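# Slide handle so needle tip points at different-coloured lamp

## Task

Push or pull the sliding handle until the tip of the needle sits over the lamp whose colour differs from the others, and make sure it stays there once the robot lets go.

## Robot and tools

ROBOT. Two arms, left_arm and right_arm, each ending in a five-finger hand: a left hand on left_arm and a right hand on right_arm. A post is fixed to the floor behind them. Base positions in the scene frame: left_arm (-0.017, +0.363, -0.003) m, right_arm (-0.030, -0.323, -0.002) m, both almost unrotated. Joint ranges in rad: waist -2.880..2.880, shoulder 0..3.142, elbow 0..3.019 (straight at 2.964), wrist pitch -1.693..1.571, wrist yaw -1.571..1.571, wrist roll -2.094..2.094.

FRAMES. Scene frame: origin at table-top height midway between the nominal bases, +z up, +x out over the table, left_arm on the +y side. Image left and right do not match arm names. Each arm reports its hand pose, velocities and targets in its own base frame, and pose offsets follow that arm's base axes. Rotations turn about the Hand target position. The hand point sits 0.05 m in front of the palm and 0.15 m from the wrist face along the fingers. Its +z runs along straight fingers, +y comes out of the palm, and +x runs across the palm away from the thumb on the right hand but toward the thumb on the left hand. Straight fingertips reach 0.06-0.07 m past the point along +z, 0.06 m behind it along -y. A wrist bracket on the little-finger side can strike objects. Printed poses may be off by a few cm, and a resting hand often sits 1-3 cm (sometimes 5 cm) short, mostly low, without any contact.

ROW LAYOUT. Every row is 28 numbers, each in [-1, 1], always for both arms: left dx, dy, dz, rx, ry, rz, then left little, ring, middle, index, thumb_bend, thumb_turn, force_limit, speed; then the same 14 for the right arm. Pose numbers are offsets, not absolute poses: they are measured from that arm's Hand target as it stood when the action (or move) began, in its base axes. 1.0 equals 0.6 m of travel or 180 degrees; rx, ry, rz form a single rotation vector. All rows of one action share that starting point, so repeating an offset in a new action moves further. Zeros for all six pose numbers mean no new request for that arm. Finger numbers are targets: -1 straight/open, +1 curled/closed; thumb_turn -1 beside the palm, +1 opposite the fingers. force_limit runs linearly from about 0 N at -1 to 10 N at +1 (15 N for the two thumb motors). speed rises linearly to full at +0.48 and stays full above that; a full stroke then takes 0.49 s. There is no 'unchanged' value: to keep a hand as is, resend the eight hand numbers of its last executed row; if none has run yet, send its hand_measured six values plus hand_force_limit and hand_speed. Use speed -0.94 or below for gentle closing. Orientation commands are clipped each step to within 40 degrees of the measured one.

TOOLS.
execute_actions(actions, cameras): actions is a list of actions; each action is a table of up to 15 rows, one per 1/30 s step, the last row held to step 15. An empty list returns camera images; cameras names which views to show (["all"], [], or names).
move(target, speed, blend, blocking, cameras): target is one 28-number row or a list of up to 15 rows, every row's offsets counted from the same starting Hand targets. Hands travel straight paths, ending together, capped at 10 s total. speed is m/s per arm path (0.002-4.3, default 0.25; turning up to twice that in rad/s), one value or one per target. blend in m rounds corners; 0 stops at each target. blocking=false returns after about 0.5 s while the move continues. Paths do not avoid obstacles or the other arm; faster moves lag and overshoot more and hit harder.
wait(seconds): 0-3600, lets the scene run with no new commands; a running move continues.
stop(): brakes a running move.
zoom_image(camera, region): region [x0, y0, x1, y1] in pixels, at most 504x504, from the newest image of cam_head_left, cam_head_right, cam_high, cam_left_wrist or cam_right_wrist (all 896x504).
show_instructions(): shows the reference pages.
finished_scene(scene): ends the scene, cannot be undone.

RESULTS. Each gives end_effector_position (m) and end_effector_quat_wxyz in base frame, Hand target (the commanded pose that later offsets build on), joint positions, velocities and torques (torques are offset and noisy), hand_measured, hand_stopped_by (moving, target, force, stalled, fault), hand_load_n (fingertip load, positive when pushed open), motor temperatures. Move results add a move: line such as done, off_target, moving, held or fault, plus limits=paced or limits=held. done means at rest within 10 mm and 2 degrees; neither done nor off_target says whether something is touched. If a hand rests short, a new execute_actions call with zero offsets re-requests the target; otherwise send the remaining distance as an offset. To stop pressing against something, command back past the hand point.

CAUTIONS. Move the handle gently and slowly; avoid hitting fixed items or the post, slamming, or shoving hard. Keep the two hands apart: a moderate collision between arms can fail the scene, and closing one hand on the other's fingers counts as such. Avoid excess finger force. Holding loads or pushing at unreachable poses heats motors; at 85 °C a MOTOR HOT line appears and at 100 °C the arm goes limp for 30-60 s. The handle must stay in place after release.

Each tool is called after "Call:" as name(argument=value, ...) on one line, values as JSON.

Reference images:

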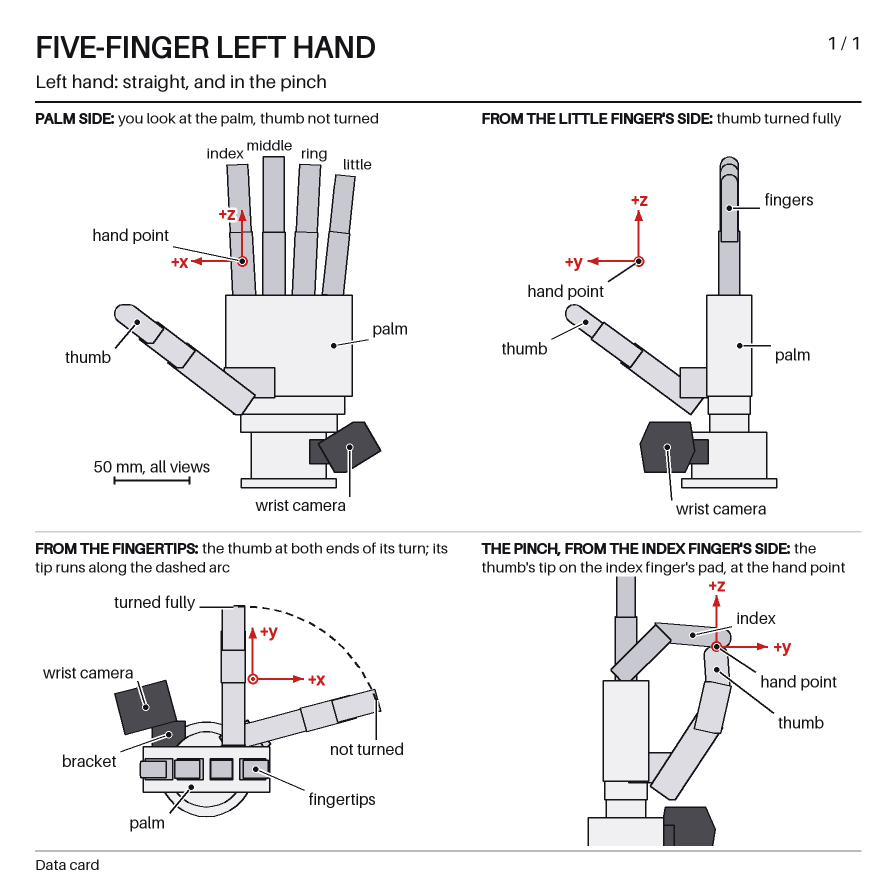

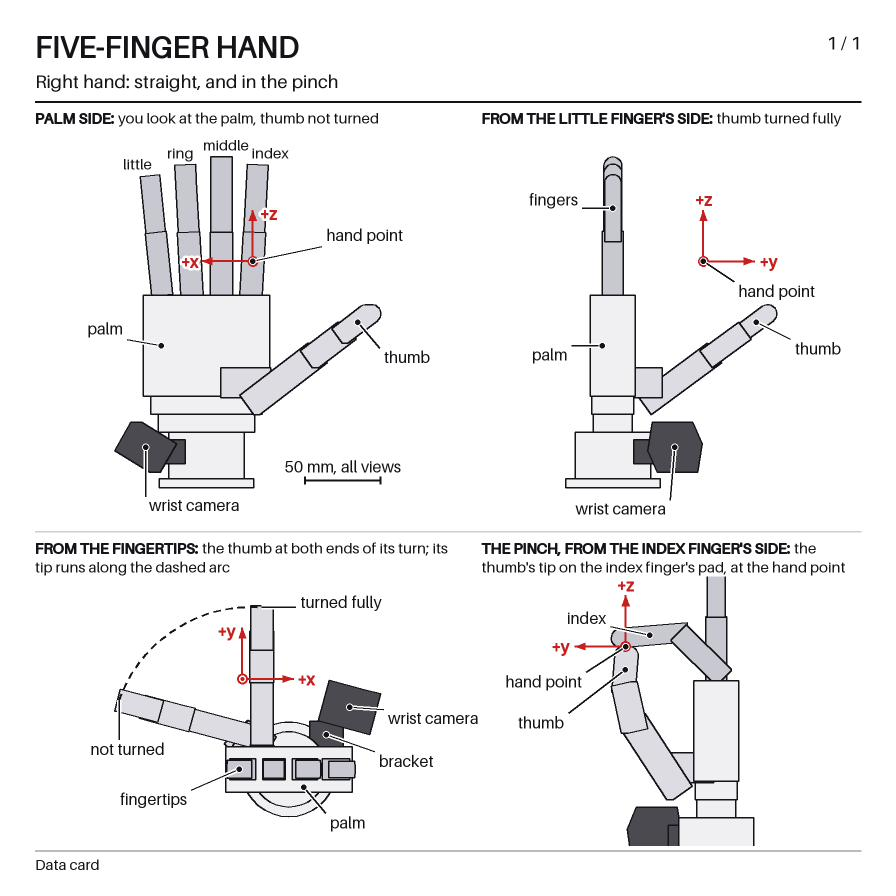

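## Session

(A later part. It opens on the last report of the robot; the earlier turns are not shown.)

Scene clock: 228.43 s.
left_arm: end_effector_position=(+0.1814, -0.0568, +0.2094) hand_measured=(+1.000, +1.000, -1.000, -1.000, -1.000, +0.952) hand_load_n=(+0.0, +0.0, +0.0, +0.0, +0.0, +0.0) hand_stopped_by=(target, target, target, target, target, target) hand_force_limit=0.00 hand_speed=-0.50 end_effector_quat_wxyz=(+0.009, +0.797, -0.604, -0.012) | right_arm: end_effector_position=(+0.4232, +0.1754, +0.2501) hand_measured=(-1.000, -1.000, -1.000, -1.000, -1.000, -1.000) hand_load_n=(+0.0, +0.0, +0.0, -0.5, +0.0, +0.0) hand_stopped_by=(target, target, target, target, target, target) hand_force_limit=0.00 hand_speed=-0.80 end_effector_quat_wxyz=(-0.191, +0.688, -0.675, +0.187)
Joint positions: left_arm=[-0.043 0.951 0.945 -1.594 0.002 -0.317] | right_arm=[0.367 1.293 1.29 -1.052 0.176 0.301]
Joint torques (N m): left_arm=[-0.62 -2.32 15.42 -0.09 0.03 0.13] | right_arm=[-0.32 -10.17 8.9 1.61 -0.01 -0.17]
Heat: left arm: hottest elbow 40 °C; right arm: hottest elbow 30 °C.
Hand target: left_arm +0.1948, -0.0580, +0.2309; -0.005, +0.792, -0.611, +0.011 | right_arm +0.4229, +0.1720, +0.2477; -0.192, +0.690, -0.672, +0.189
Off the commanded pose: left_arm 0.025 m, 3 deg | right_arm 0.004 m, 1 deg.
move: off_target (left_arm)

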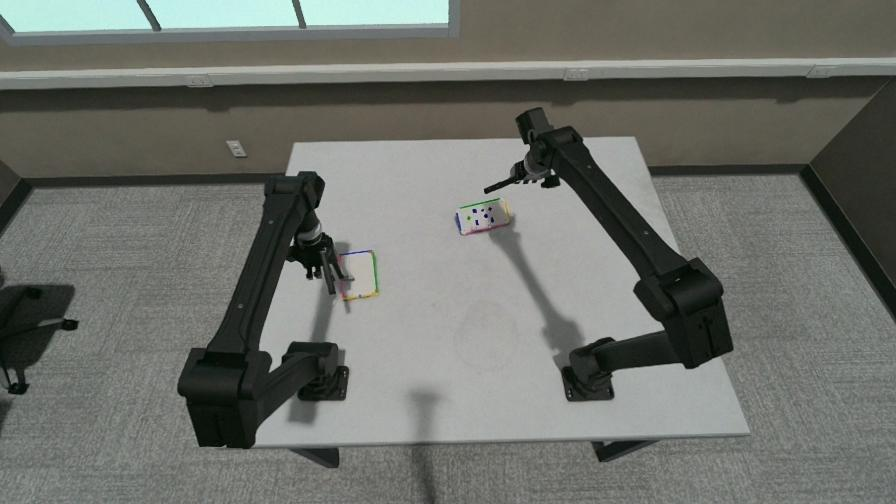

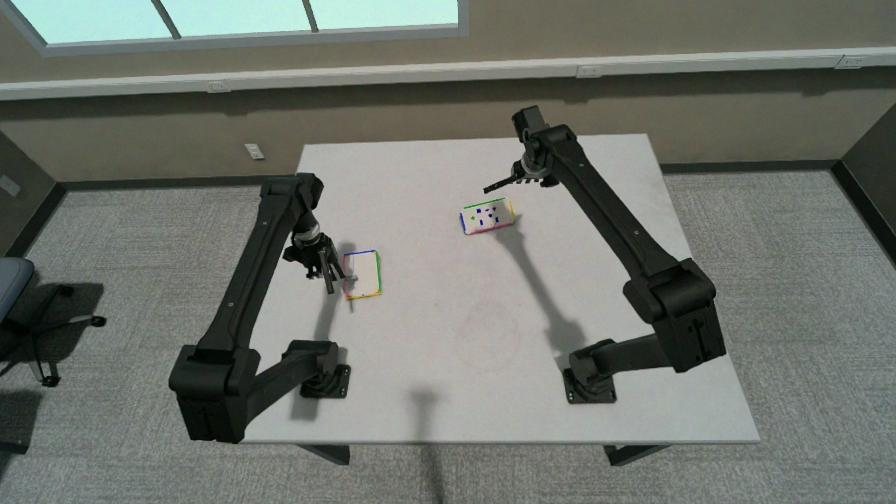

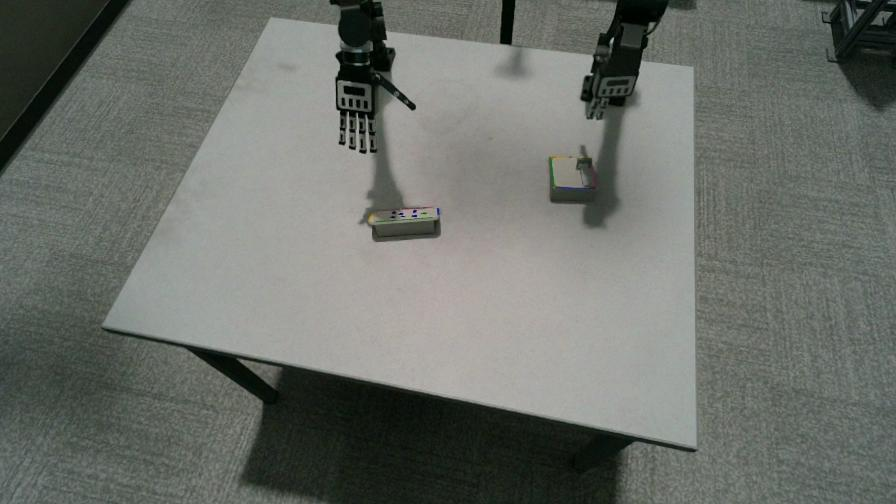

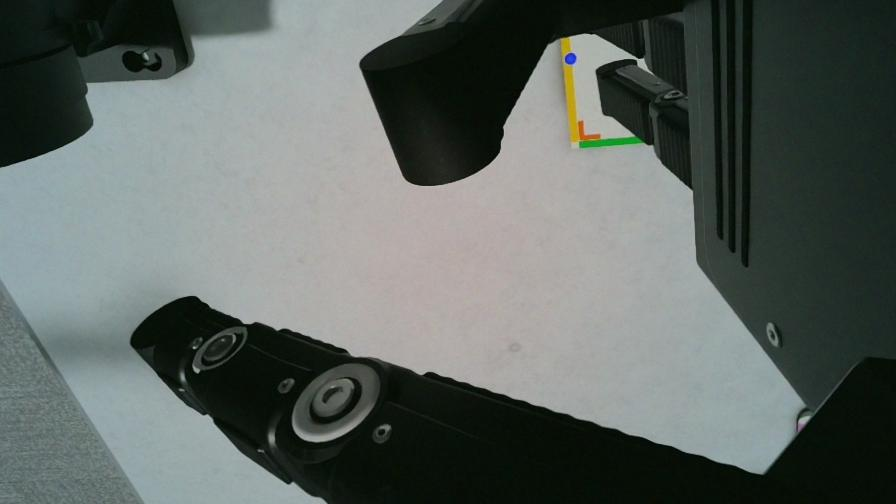

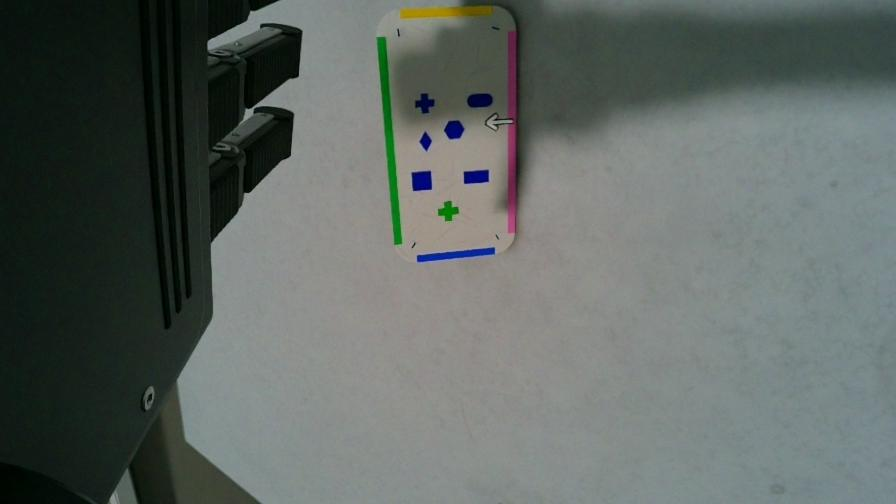

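Call:
move(target=[0.028,-0.007,-0.1,0,0,0, 1,1,-1,-1,-1,0.952,0,-0.5, 0,0,0,0,0,0,-1,-1,-1,-1,-1,-1,0,-0.8], cameras=["cam_head_left","cam_head_right","cam_high","cam_left_wrist"], speed=0.15)

Call:
zoom_image(camera="cam_head_left", region=[310, 240, 400, 320])

Call:
zoom_image(camera="cam_high", region=[530, 110, 640, 210])

Scene clock: 241.37 s.
left_arm: end_effector_position=(+0.2096, -0.0600, +0.1713) hand_measured=(+1.000, +1.000, -1.000, -1.000, -1.000, +0.952) hand_load_n=(+0.0, +0.0, +0.0, +0.0, +0.0, +0.0) hand_stopped_by=(target, target, target, target, target, target) hand_force_limit=0.00 hand_speed=-0.50 end_effector_quat_wxyz=(-0.003, +0.794, -0.608, +0.006) | right_arm: end_effector_position=(+0.4232, +0.1754, +0.2501) hand_measured=(-1.000, -1.000, -1.000, -1.000, -1.000, -1.000) hand_load_n=(+0.0, +0.0, +0.0, +0.0, +0.0, +0.0) hand_stopped_by=(target, target, target, target, target, target) hand_force_limit=0.00 hand_speed=-0.80 end_effector_quat_wxyz=(-0.191, +0.688, -0.675, +0.187)
Joint positions: left_arm=[-0.053 1.009 0.885 -1.434 0.002 -0.317] | right_arm=[0.367 1.293 1.29 -1.052 0.176 0.301]
Joint torques (N m): left_arm=[-0.85 -3.02 9.69 0.81 0.03 0.01] | right_arm=[-0.26 -10.17 8.92 1.59 -0.01 -0.16]
Heat: left arm: hottest elbow 39 °C; right arm: hottest elbow 30 °C.
Hand target: left_arm +0.2115, -0.0622, +0.1708; -0.005, +0.792, -0.611, +0.011 | right_arm +0.4229, +0.1720, +0.2477; -0.192, +0.690, -0.672, +0.189
Off the commanded pose: left_arm 0.003 m, 1 deg | right_arm 0.004 m, 1 deg.
move: done

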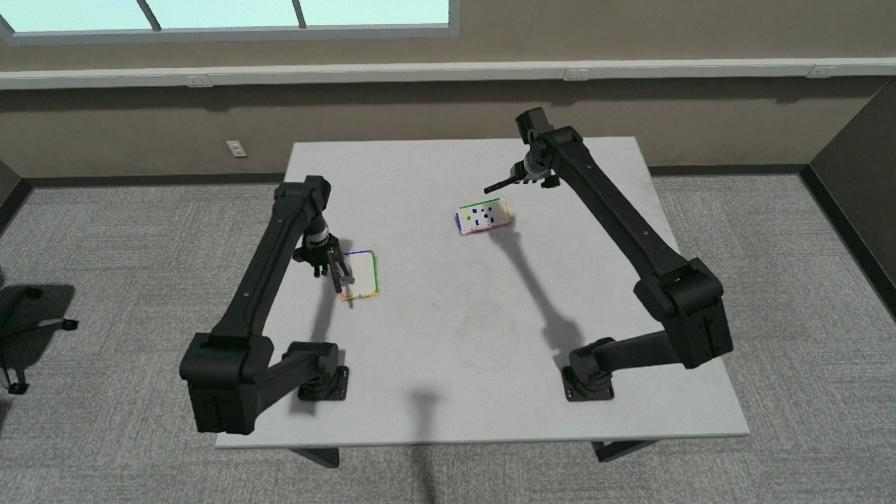

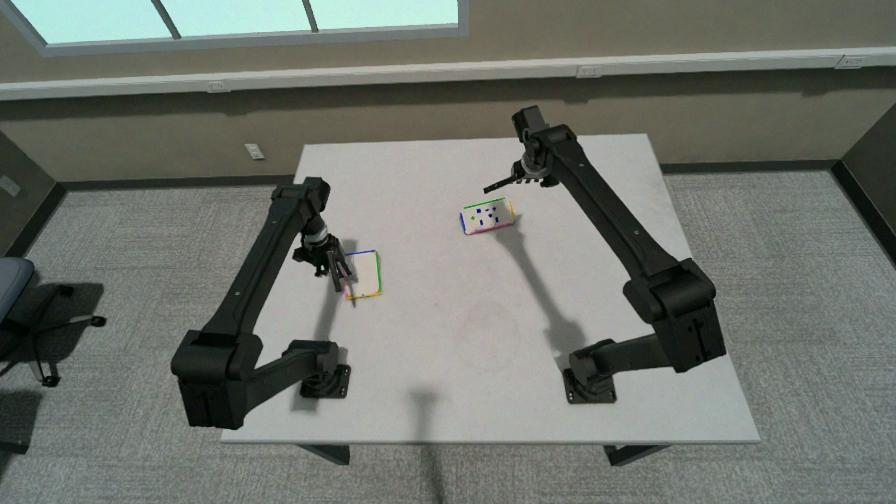

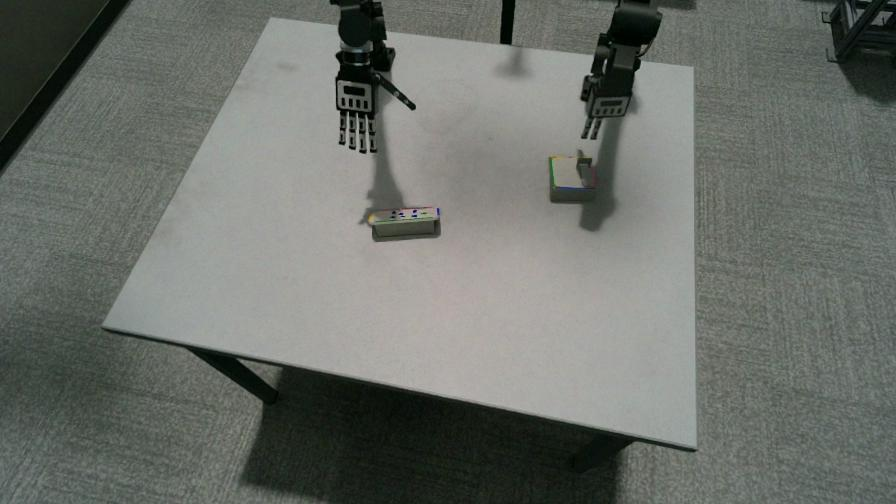

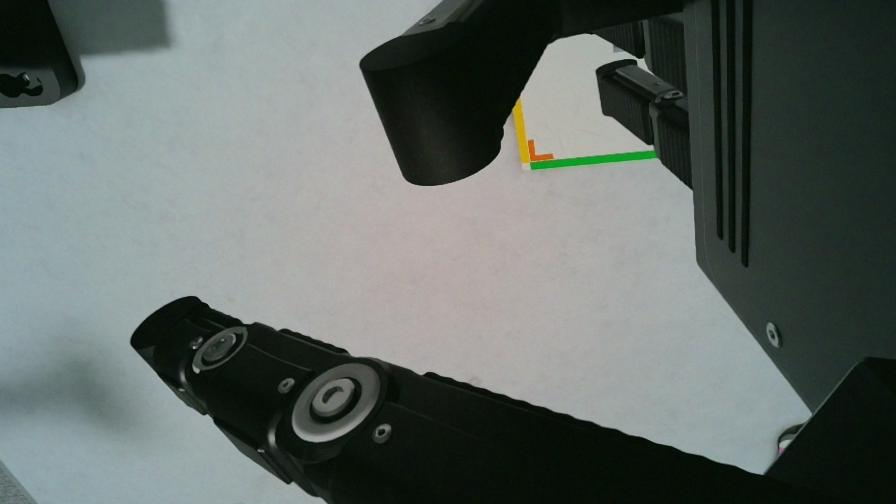

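Scaled by 5.600 from the camera's image (finer frame: 1280x720).

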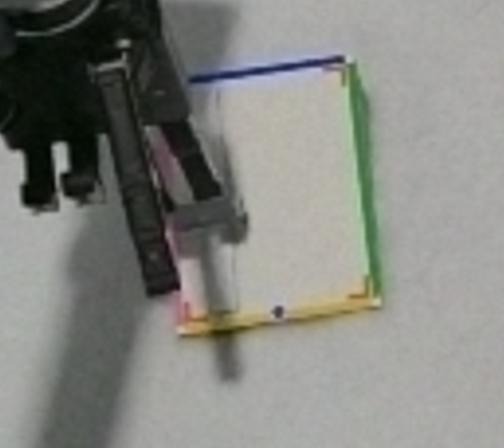

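Scaled by 4.582 from the camera's image (finer frame: 1280x720).

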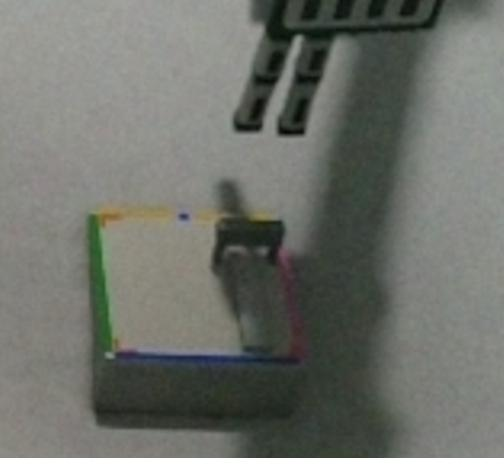

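Call:
move(target=[-0.014,-0.015,-0.075,0,0,0, 1,1,-1,-1,-1,0.952,0,-0.5, 0,0,0,0,0,0,-1,-1,-1,-1,-1,-1,0,-0.8], cameras=["cam_head_left","cam_head_right","cam_high","cam_left_wrist"], speed=0.1)

Call:
zoom_image(camera="cam_head_left", region=[310, 240, 400, 320])

Call:
zoom_image(camera="cam_high", region=[530, 110, 640, 210])

Scene clock: 265.50 s.
left_arm: end_effector_position=(+0.2016, -0.0687, +0.1275) hand_measured=(+1.000, +1.000, -1.000, -1.000, -1.000, +0.952) hand_load_n=(+0.0, +0.5, +0.0, +0.0, +0.0, +0.0) hand_stopped_by=(target, target, target, target, target, target) hand_force_limit=0.00 hand_speed=-0.50 end_effector_quat_wxyz=(-0.004, +0.790, -0.613, +0.008) | right_arm: end_effector_position=(+0.4232, +0.1754, +0.2501) hand_measured=(-1.000, -1.000, -1.000, -1.000, -1.000, -1.000) hand_load_n=(+0.0, +0.0, +0.0, +0.0, +0.0, -0.5) hand_stopped_by=(target, target, target, target, target, target) hand_force_limit=0.00 hand_speed=-0.80 end_effector_quat_wxyz=(-0.191, +0.688, -0.675, +0.187)
Joint positions: left_arm=[-0.091 1.009 0.769 -1.313 0.002 -0.341] | right_arm=[0.367 1.293 1.29 -1.052 0.176 0.301]
Joint torques (N m): left_arm=[-0.91 -2.67 9.25 0.77 -0.01 -0.1] | right_arm=[-0.26 -10.34 8.91 1.61 -0.02 -0.17]
Heat: left arm: hottest elbow 35 °C; right arm: hottest elbow 30 °C.
Hand target: left_arm +0.2032, -0.0712, +0.1259; -0.005, +0.792, -0.611, +0.011 | right_arm +0.4229, +0.1720, +0.2477; -0.192, +0.690, -0.672, +0.189
Off the commanded pose: left_arm 0.003 m, 0 deg | right_arm 0.004 m, 1 deg.
move: done

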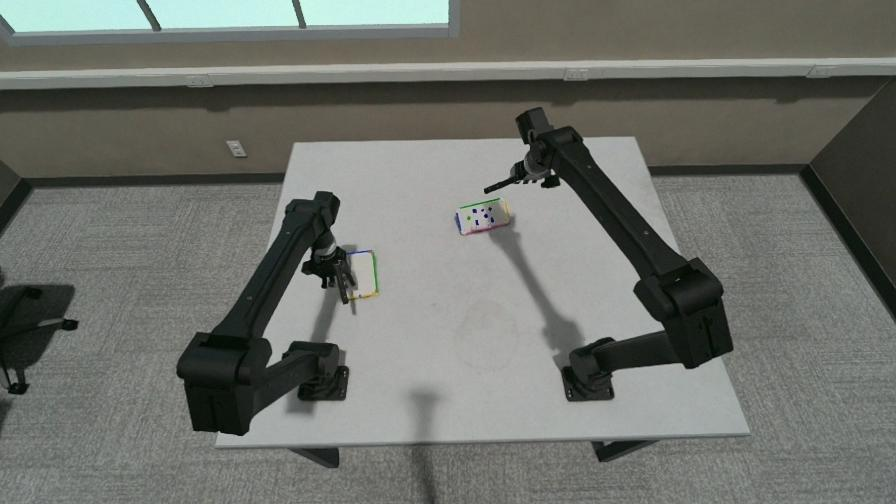

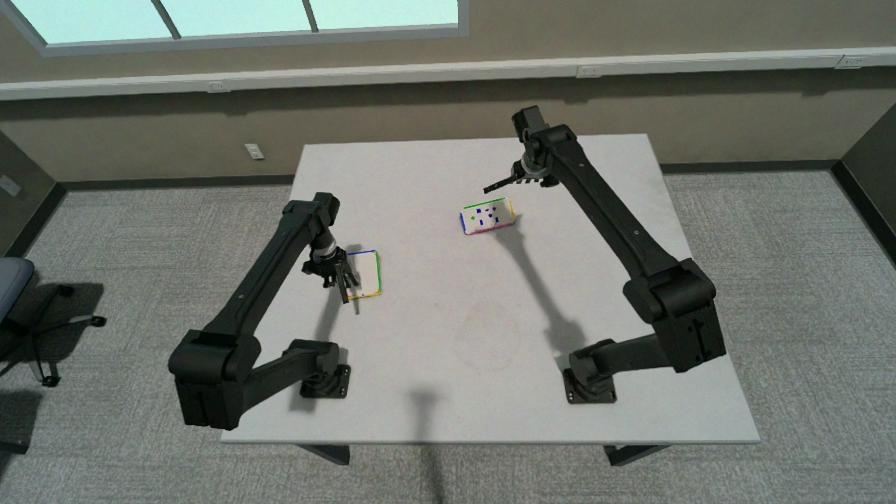

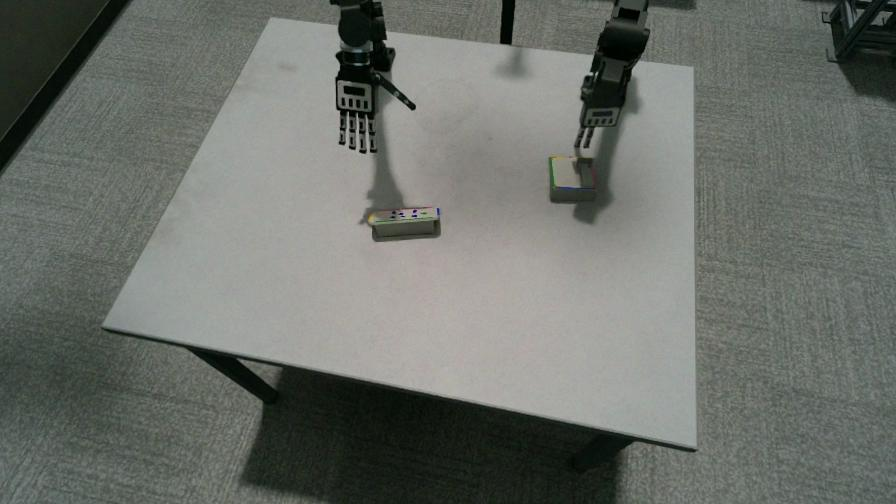

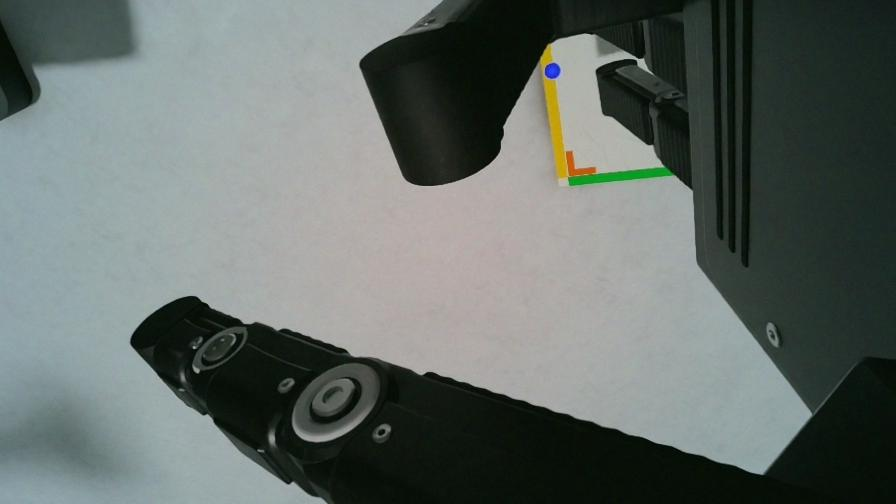

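Scaled by 5.600 from the camera's image (finer frame: 1280x720).

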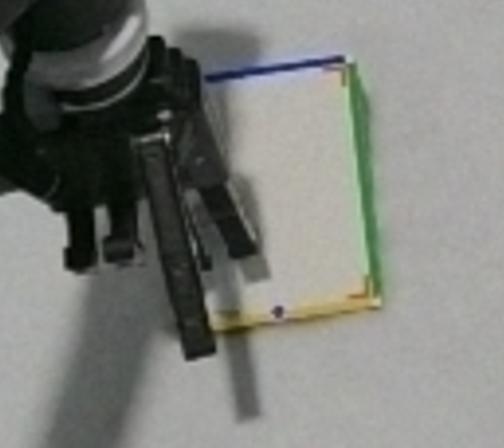

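Scaled by 4.582 from the camera's image (finer frame: 1280x720).

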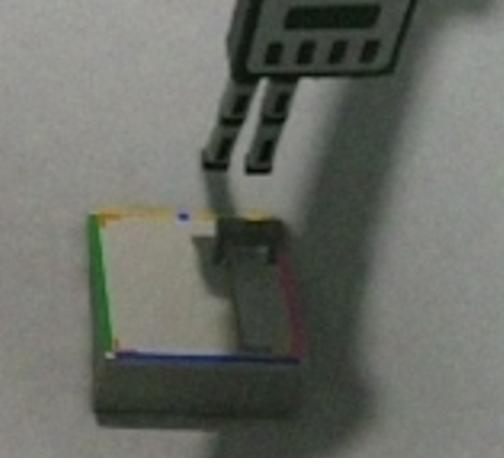

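Call:
move(target=[-0.004,0.016,-0.040,0,0,0, 1,1,-1,-1,-1,0.952,0,-0.5, 0,0,0,0,0,0,-1,-1,-1,-1,-1,-1,0,-0.8], cameras=["cam_head_left","cam_high","cam_right_wrist"], speed=0.1)

Call:
zoom_image(camera="cam_head_left", region=[310, 240, 400, 320])

Call:
zoom_image(camera="cam_high", region=[530, 110, 640, 210])

Scene clock: 361.20 s.
left_arm: end_effector_position=(+0.1993, -0.0629, +0.1037) hand_measured=(+1.000, +1.000, -1.000, -1.000, -1.000, +0.952) hand_load_n=(+0.0, +0.0, +0.0, +0.0, +0.0, +0.0) hand_stopped_by=(target, target, target, target, target, target) hand_force_limit=0.00 hand_speed=-0.50 end_effector_quat_wxyz=(-0.005, +0.794, -0.608, +0.009) | right_arm: end_effector_position=(+0.4232, +0.1754, +0.2501) hand_measured=(-1.000, -1.000, -1.000, -1.000, -1.000, -1.000) hand_load_n=(+0.0, +0.0, +0.0, +0.0, +0.0, +0.0) hand_stopped_by=(target, target, target, target, target, target) hand_force_limit=0.00 hand_speed=-0.80 end_effector_quat_wxyz=(-0.191, +0.688, -0.675, +0.187)
Joint positions: left_arm=[-0.067 1.018 0.71 -1.243 0.002 -0.33] | right_arm=[0.367 1.293 1.29 -1.052 0.176 0.301]
Joint torques (N m): left_arm=[0.15 -2.43 9.17 0.79 0 0.12] | right_arm=[-0.32 -10.46 8.91 1.59 -0.02 -0.17]
Heat: left arm: hottest elbow 32 °C; right arm: hottest elbow 31 °C.
Hand target: left_arm +0.2008, -0.0616, +0.1018; -0.005, +0.792, -0.611, +0.011 | right_arm +0.4229, +0.1720, +0.2477; -0.192, +0.690, -0.672, +0.189
Off the commanded pose: left_arm 0.003 m, 0 deg | right_arm 0.004 m, 1 deg.
move: done

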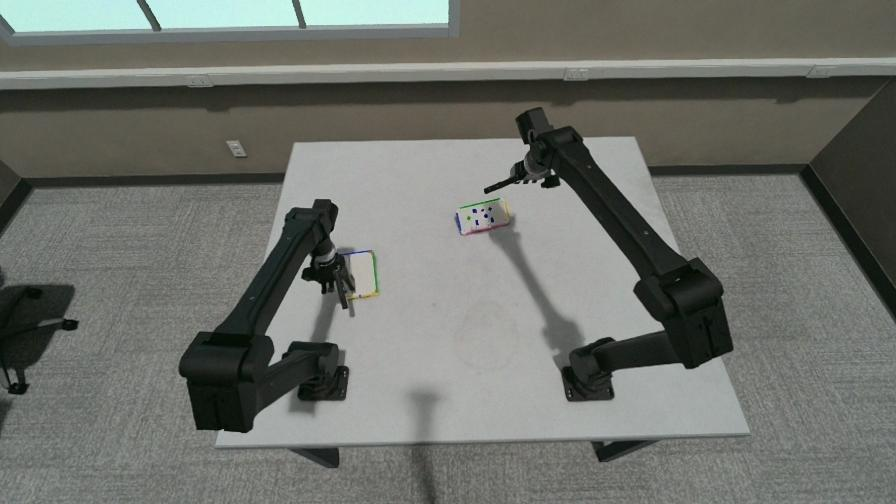

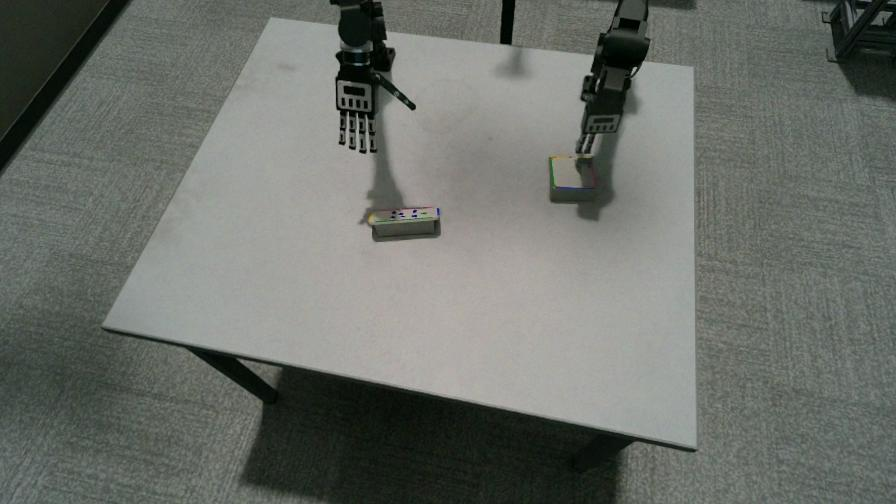

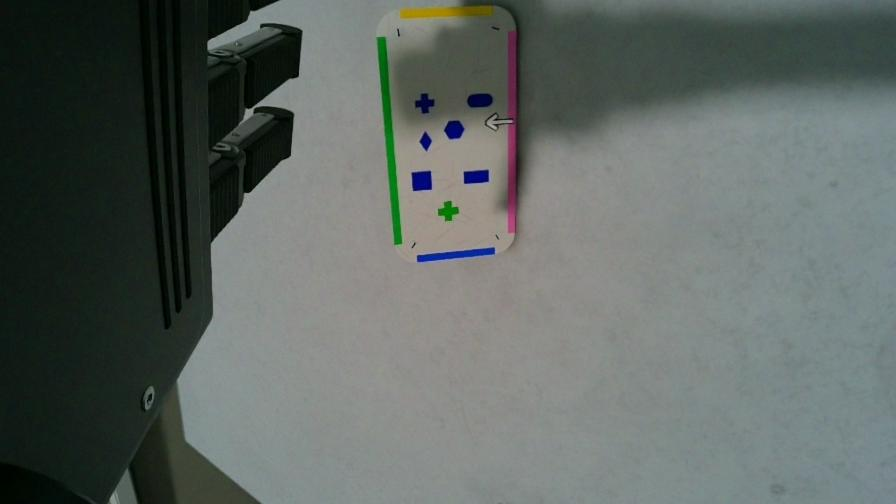

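Scaled by 5.600 from the camera's image (finer frame: 1280x720).

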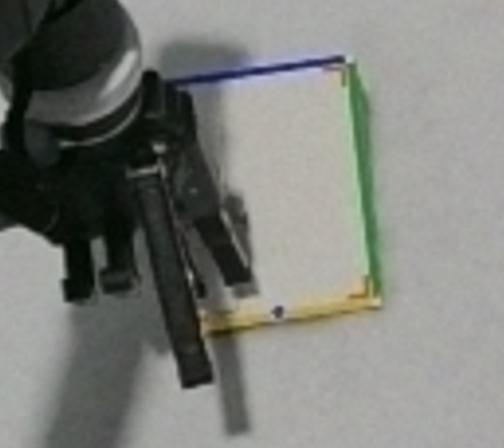

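Scaled by 4.582 from the camera's image (finer frame: 1280x720).

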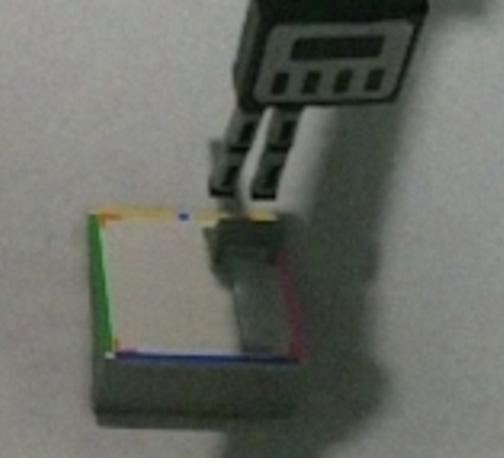

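Call:
move(target=[0.049,0.008,0.013,0,0,0, 1,1,-1,-1,-1,0.952,0,-0.5, 0,0,0,0,0,0,-1,-1,-1,-1,-1,-1,0,-0.8], cameras=["cam_head_left","cam_high","cam_right_wrist"], speed=0.03)

Call:
zoom_image(camera="cam_high", region=[530, 110, 640, 210])

Scene clock: 368.87 s.
left_arm: end_effector_position=(+0.2057, -0.0576, +0.0948) hand_measured=(+1.000, +1.000, -1.000, -1.000, -1.000, +0.952) hand_load_n=(+0.0, +0.0, +0.0, +0.0, +0.0, +0.0) hand_stopped_by=(target, target, target, target, target, target) hand_force_limit=0.00 hand_speed=-0.50 end_effector_quat_wxyz=(+0.011, +0.793, -0.609, -0.013) | right_arm: end_effector_position=(+0.4232, +0.1754, +0.2501) hand_measured=(-1.000, -1.000, -1.000, -1.000, -1.000, -1.000) hand_load_n=(+0.0, +0.0, +0.0, +0.0, +0.0, +0.0) hand_stopped_by=(target, target, target, target, target, target) hand_force_limit=0.00 hand_speed=-0.80 end_effector_quat_wxyz=(-0.191, +0.688, -0.675, +0.187)
Joint positions: left_arm=[-0.044 1.095 0.728 -1.237 0.002 -0.306] | right_arm=[0.367 1.293 1.29 -1.052 0.176 0.301]
Joint torques (N m): left_arm=[0.32 -3.02 14.05 0.66 0 0.13] | right_arm=[-0.26 -10.34 8.85 1.61 -0.01 -0.15]
Heat: left arm: hottest elbow 32 °C; right arm: hottest elbow 31 °C.
Hand target: left_arm +0.2300, -0.0568, +0.1096; -0.005, +0.792, -0.611, +0.011 | right_arm +0.4229, +0.1720, +0.2477; -0.192, +0.690, -0.672, +0.189
Off the commanded pose: left_arm 0.029 m, 3 deg | right_arm 0.004 m, 1 deg.
move: off_target (left_arm)

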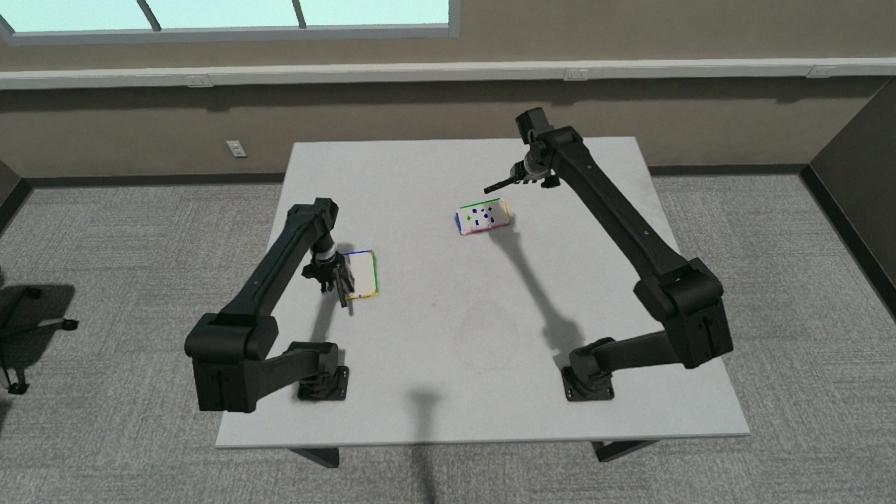

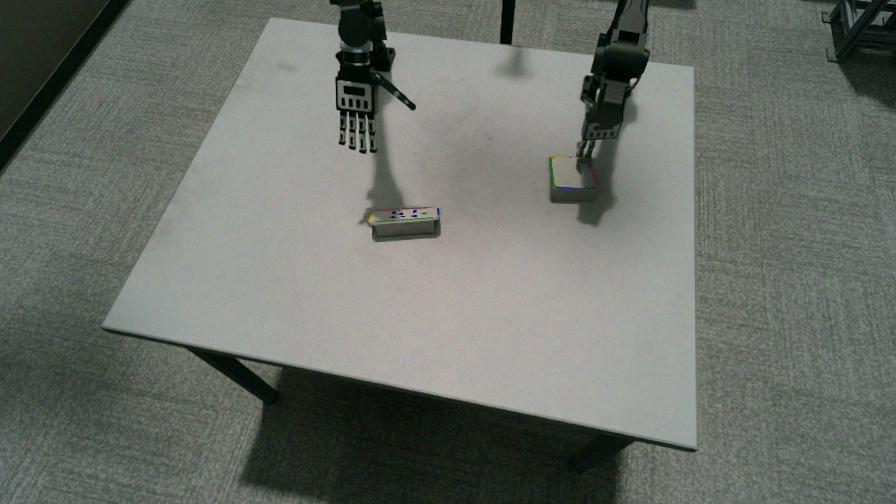

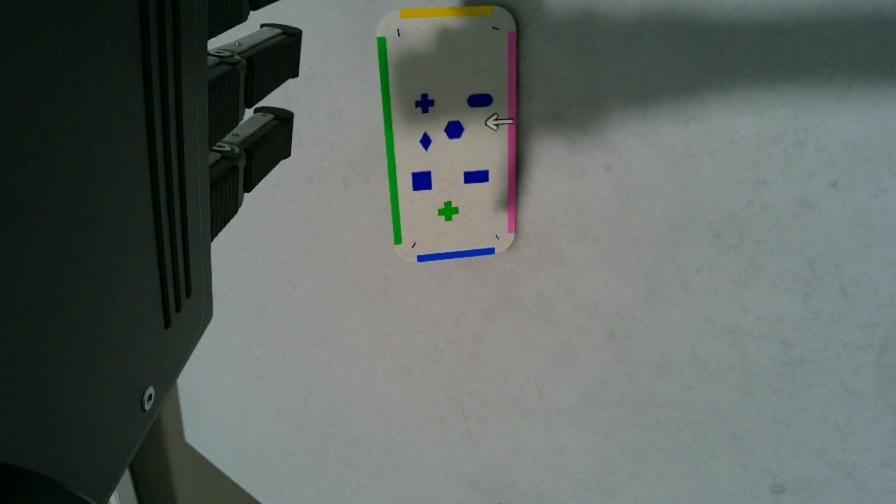

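Scaled by 4.582 from the camera's image (finer frame: 1280x720).

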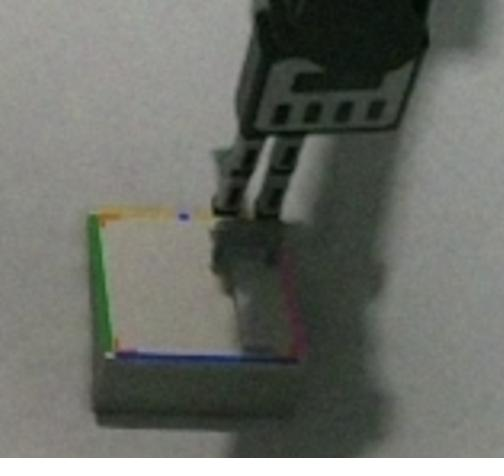

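Call:
execute_actions(actions=[[[0,0,0,0,0,0,1,1,-1,-1,-1,0.952,0,-0.5,0,0,0,0,0,0,-1,-1,-1,-1,-1,-1,0,-0.8]]])

Scene clock: 374.20 s.
left_arm: end_effector_position=(+0.2057, -0.0576, +0.0948) hand_measured=(+1.000, +1.000, -1.000, -1.000, -1.000, +0.952) hand_load_n=(+0.0, +0.0, +0.0, +0.0, -0.5, +0.0) hand_stopped_by=(target, target, target, target, target, target) hand_force_limit=0.00 hand_speed=-0.50 end_effector_quat_wxyz=(+0.011, +0.793, -0.609, -0.013) | right_arm: end_effector_position=(+0.4232, +0.1754, +0.2501) hand_measured=(-1.000, -1.000, -1.000, -1.000, -1.000, -1.000) hand_load_n=(+0.0, -0.5, +0.0, +0.0, +0.0, +0.0) hand_stopped_by=(target, target, target, target, target, target) hand_force_limit=0.00 hand_speed=-0.80 end_effector_quat_wxyz=(-0.191, +0.688, -0.675, +0.187)
Joint positions: left_arm=[-0.044 1.095 0.728 -1.237 0.002 -0.306] | right_arm=[0.367 1.293 1.29 -1.052 0.176 0.301]
Joint torques (N m): left_arm=[0.32 -3.02 14.06 0.68 0 0.14] | right_arm=[-0.26 -10.34 8.84 1.62 -0.01 -0.15]
Heat: left arm: hottest elbow 32 °C; right arm: hottest elbow 31 °C.
Hand target: left_arm +0.2301, -0.0568, +0.1096; -0.005, +0.792, -0.611, +0.011 | right_arm +0.4229, +0.1720, +0.2477; -0.192, +0.690, -0.672, +0.189
Off the commanded pose: left_arm 0.029 m, 3 deg | right_arm 0.004 m, 1 deg.
Step readings (end_effector_position of left_arm | right_arm):
0: (+0.2057, -0.0576, +0.0948) | (+0.4232, +0.1754, +0.2501)
1: (+0.2057, -0.0576, +0.0948) | (+0.4232, +0.1754, +0.2501)
2: (+0.2057, -0.0576, +0.0948) | (+0.4232, +0.1754, +0.2501)
4: (+0.2057, -0.0576, +0.0948) | (+0.4232, +0.1754, +0.2501)
8: (+0.2057, -0.0576, +0.0948) | (+0.4232, +0.1754, +0.2501)
15: (+0.2057, -0.0576, +0.0948) | (+0.4232, +0.1754, +0.2501)

Call:
move(target=[0.01,0,0.02,0,0,0, 1,1,-1,-1,-1,0.952,0,-0.5, 0,0,0,0,0,0,-1,-1,-1,-1,-1,-1,0,-0.8], cameras=["cam_head_left","cam_high","cam_right_wrist"], speed=0.03)

Call:
zoom_image(camera="cam_high", region=[530, 110, 640, 210])

Scene clock: 381.80 s.
left_arm: end_effector_position=(+0.2170, -0.0579, +0.1050) hand_measured=(+1.000, +1.000, -1.000, -1.000, -1.000, +0.952) hand_load_n=(+0.0, +0.0, +0.0, +0.0, +0.0, +0.0) hand_stopped_by=(target, target, target, target, target, target) hand_force_limit=0.00 hand_speed=-0.50 end_effector_quat_wxyz=(+0.006, +0.793, -0.609, -0.006) | right_arm: end_effector_position=(+0.4232, +0.1754, +0.2501) hand_measured=(-1.000, -1.000, -1.000, -1.000, -1.000, -1.000) hand_load_n=(+0.0, +0.0, +0.0, +0.0, +0.0, +0.0) hand_stopped_by=(target, target, target, target, target, target) hand_force_limit=0.00 hand_speed=-0.80 end_effector_quat_wxyz=(-0.191, +0.688, -0.675, +0.187)
Joint positions: left_arm=[-0.044 1.103 0.764 -1.248 0.002 -0.306] | right_arm=[0.367 1.293 1.29 -1.052 0.176 0.301]
Joint torques (N m): left_arm=[0.38 -3.02 14.27 0.08 0.01 0.14] | right_arm=[-0.38 -10.29 8.92 1.59 -0.02 -0.18]
Heat: left arm: hottest elbow 32 °C; right arm: hottest elbow 31 °C.
Hand target: left_arm +0.2361, -0.0567, +0.1216; -0.005, +0.792, -0.611, +0.011 | right_arm +0.4229, +0.1720, +0.2477; -0.192, +0.690, -0.672, +0.189
Off the commanded pose: left_arm 0.025 m, 2 deg | right_arm 0.004 m, 1 deg.
move: off_target (left_arm)

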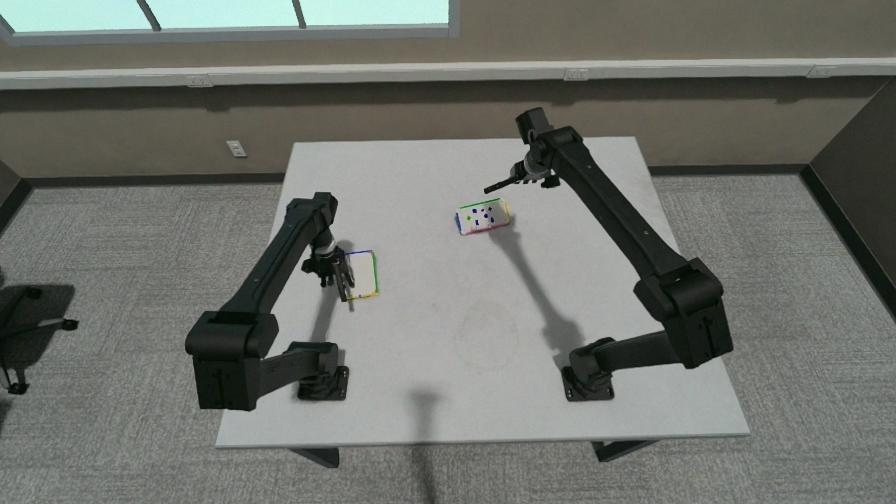

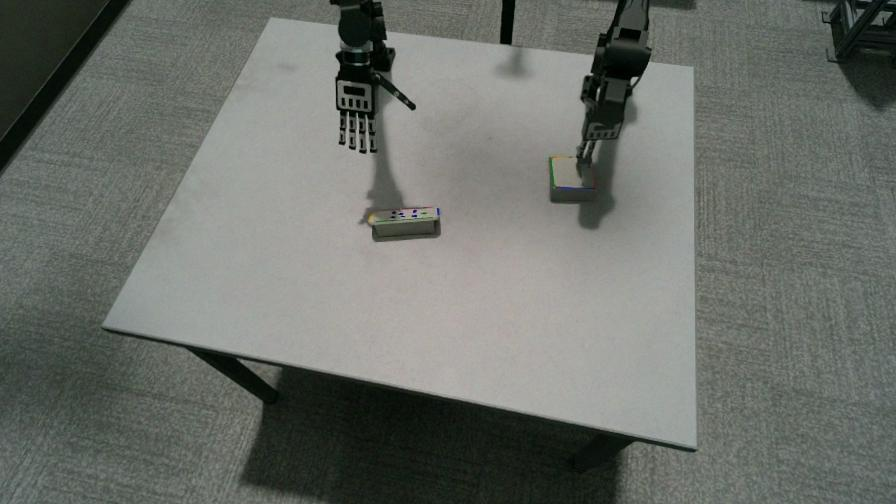

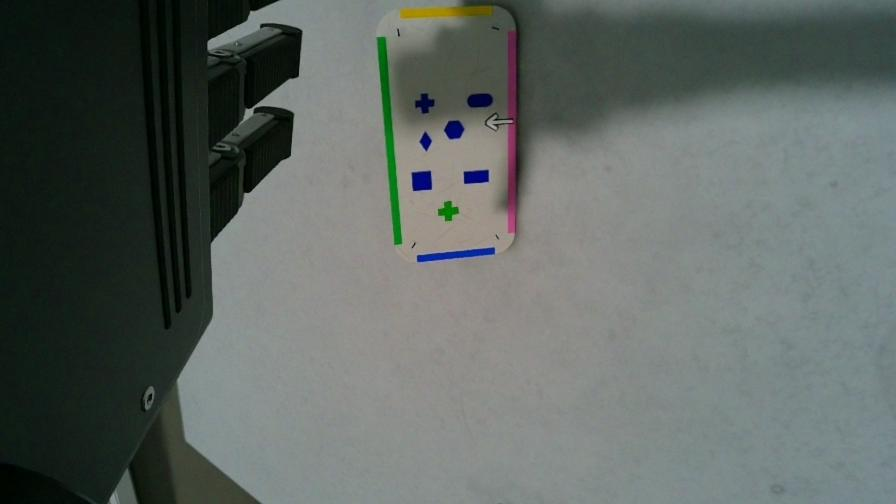

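Scaled by 4.582 from the camera's image (finer frame: 1280x720).

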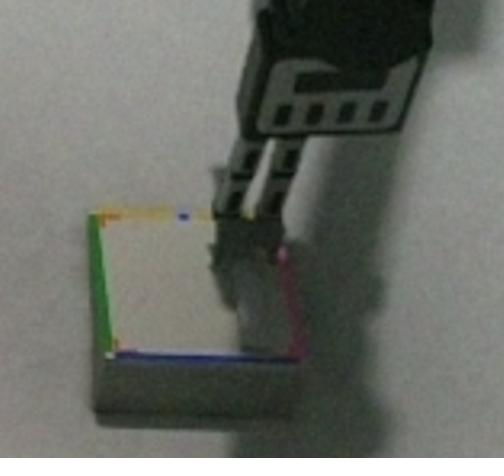

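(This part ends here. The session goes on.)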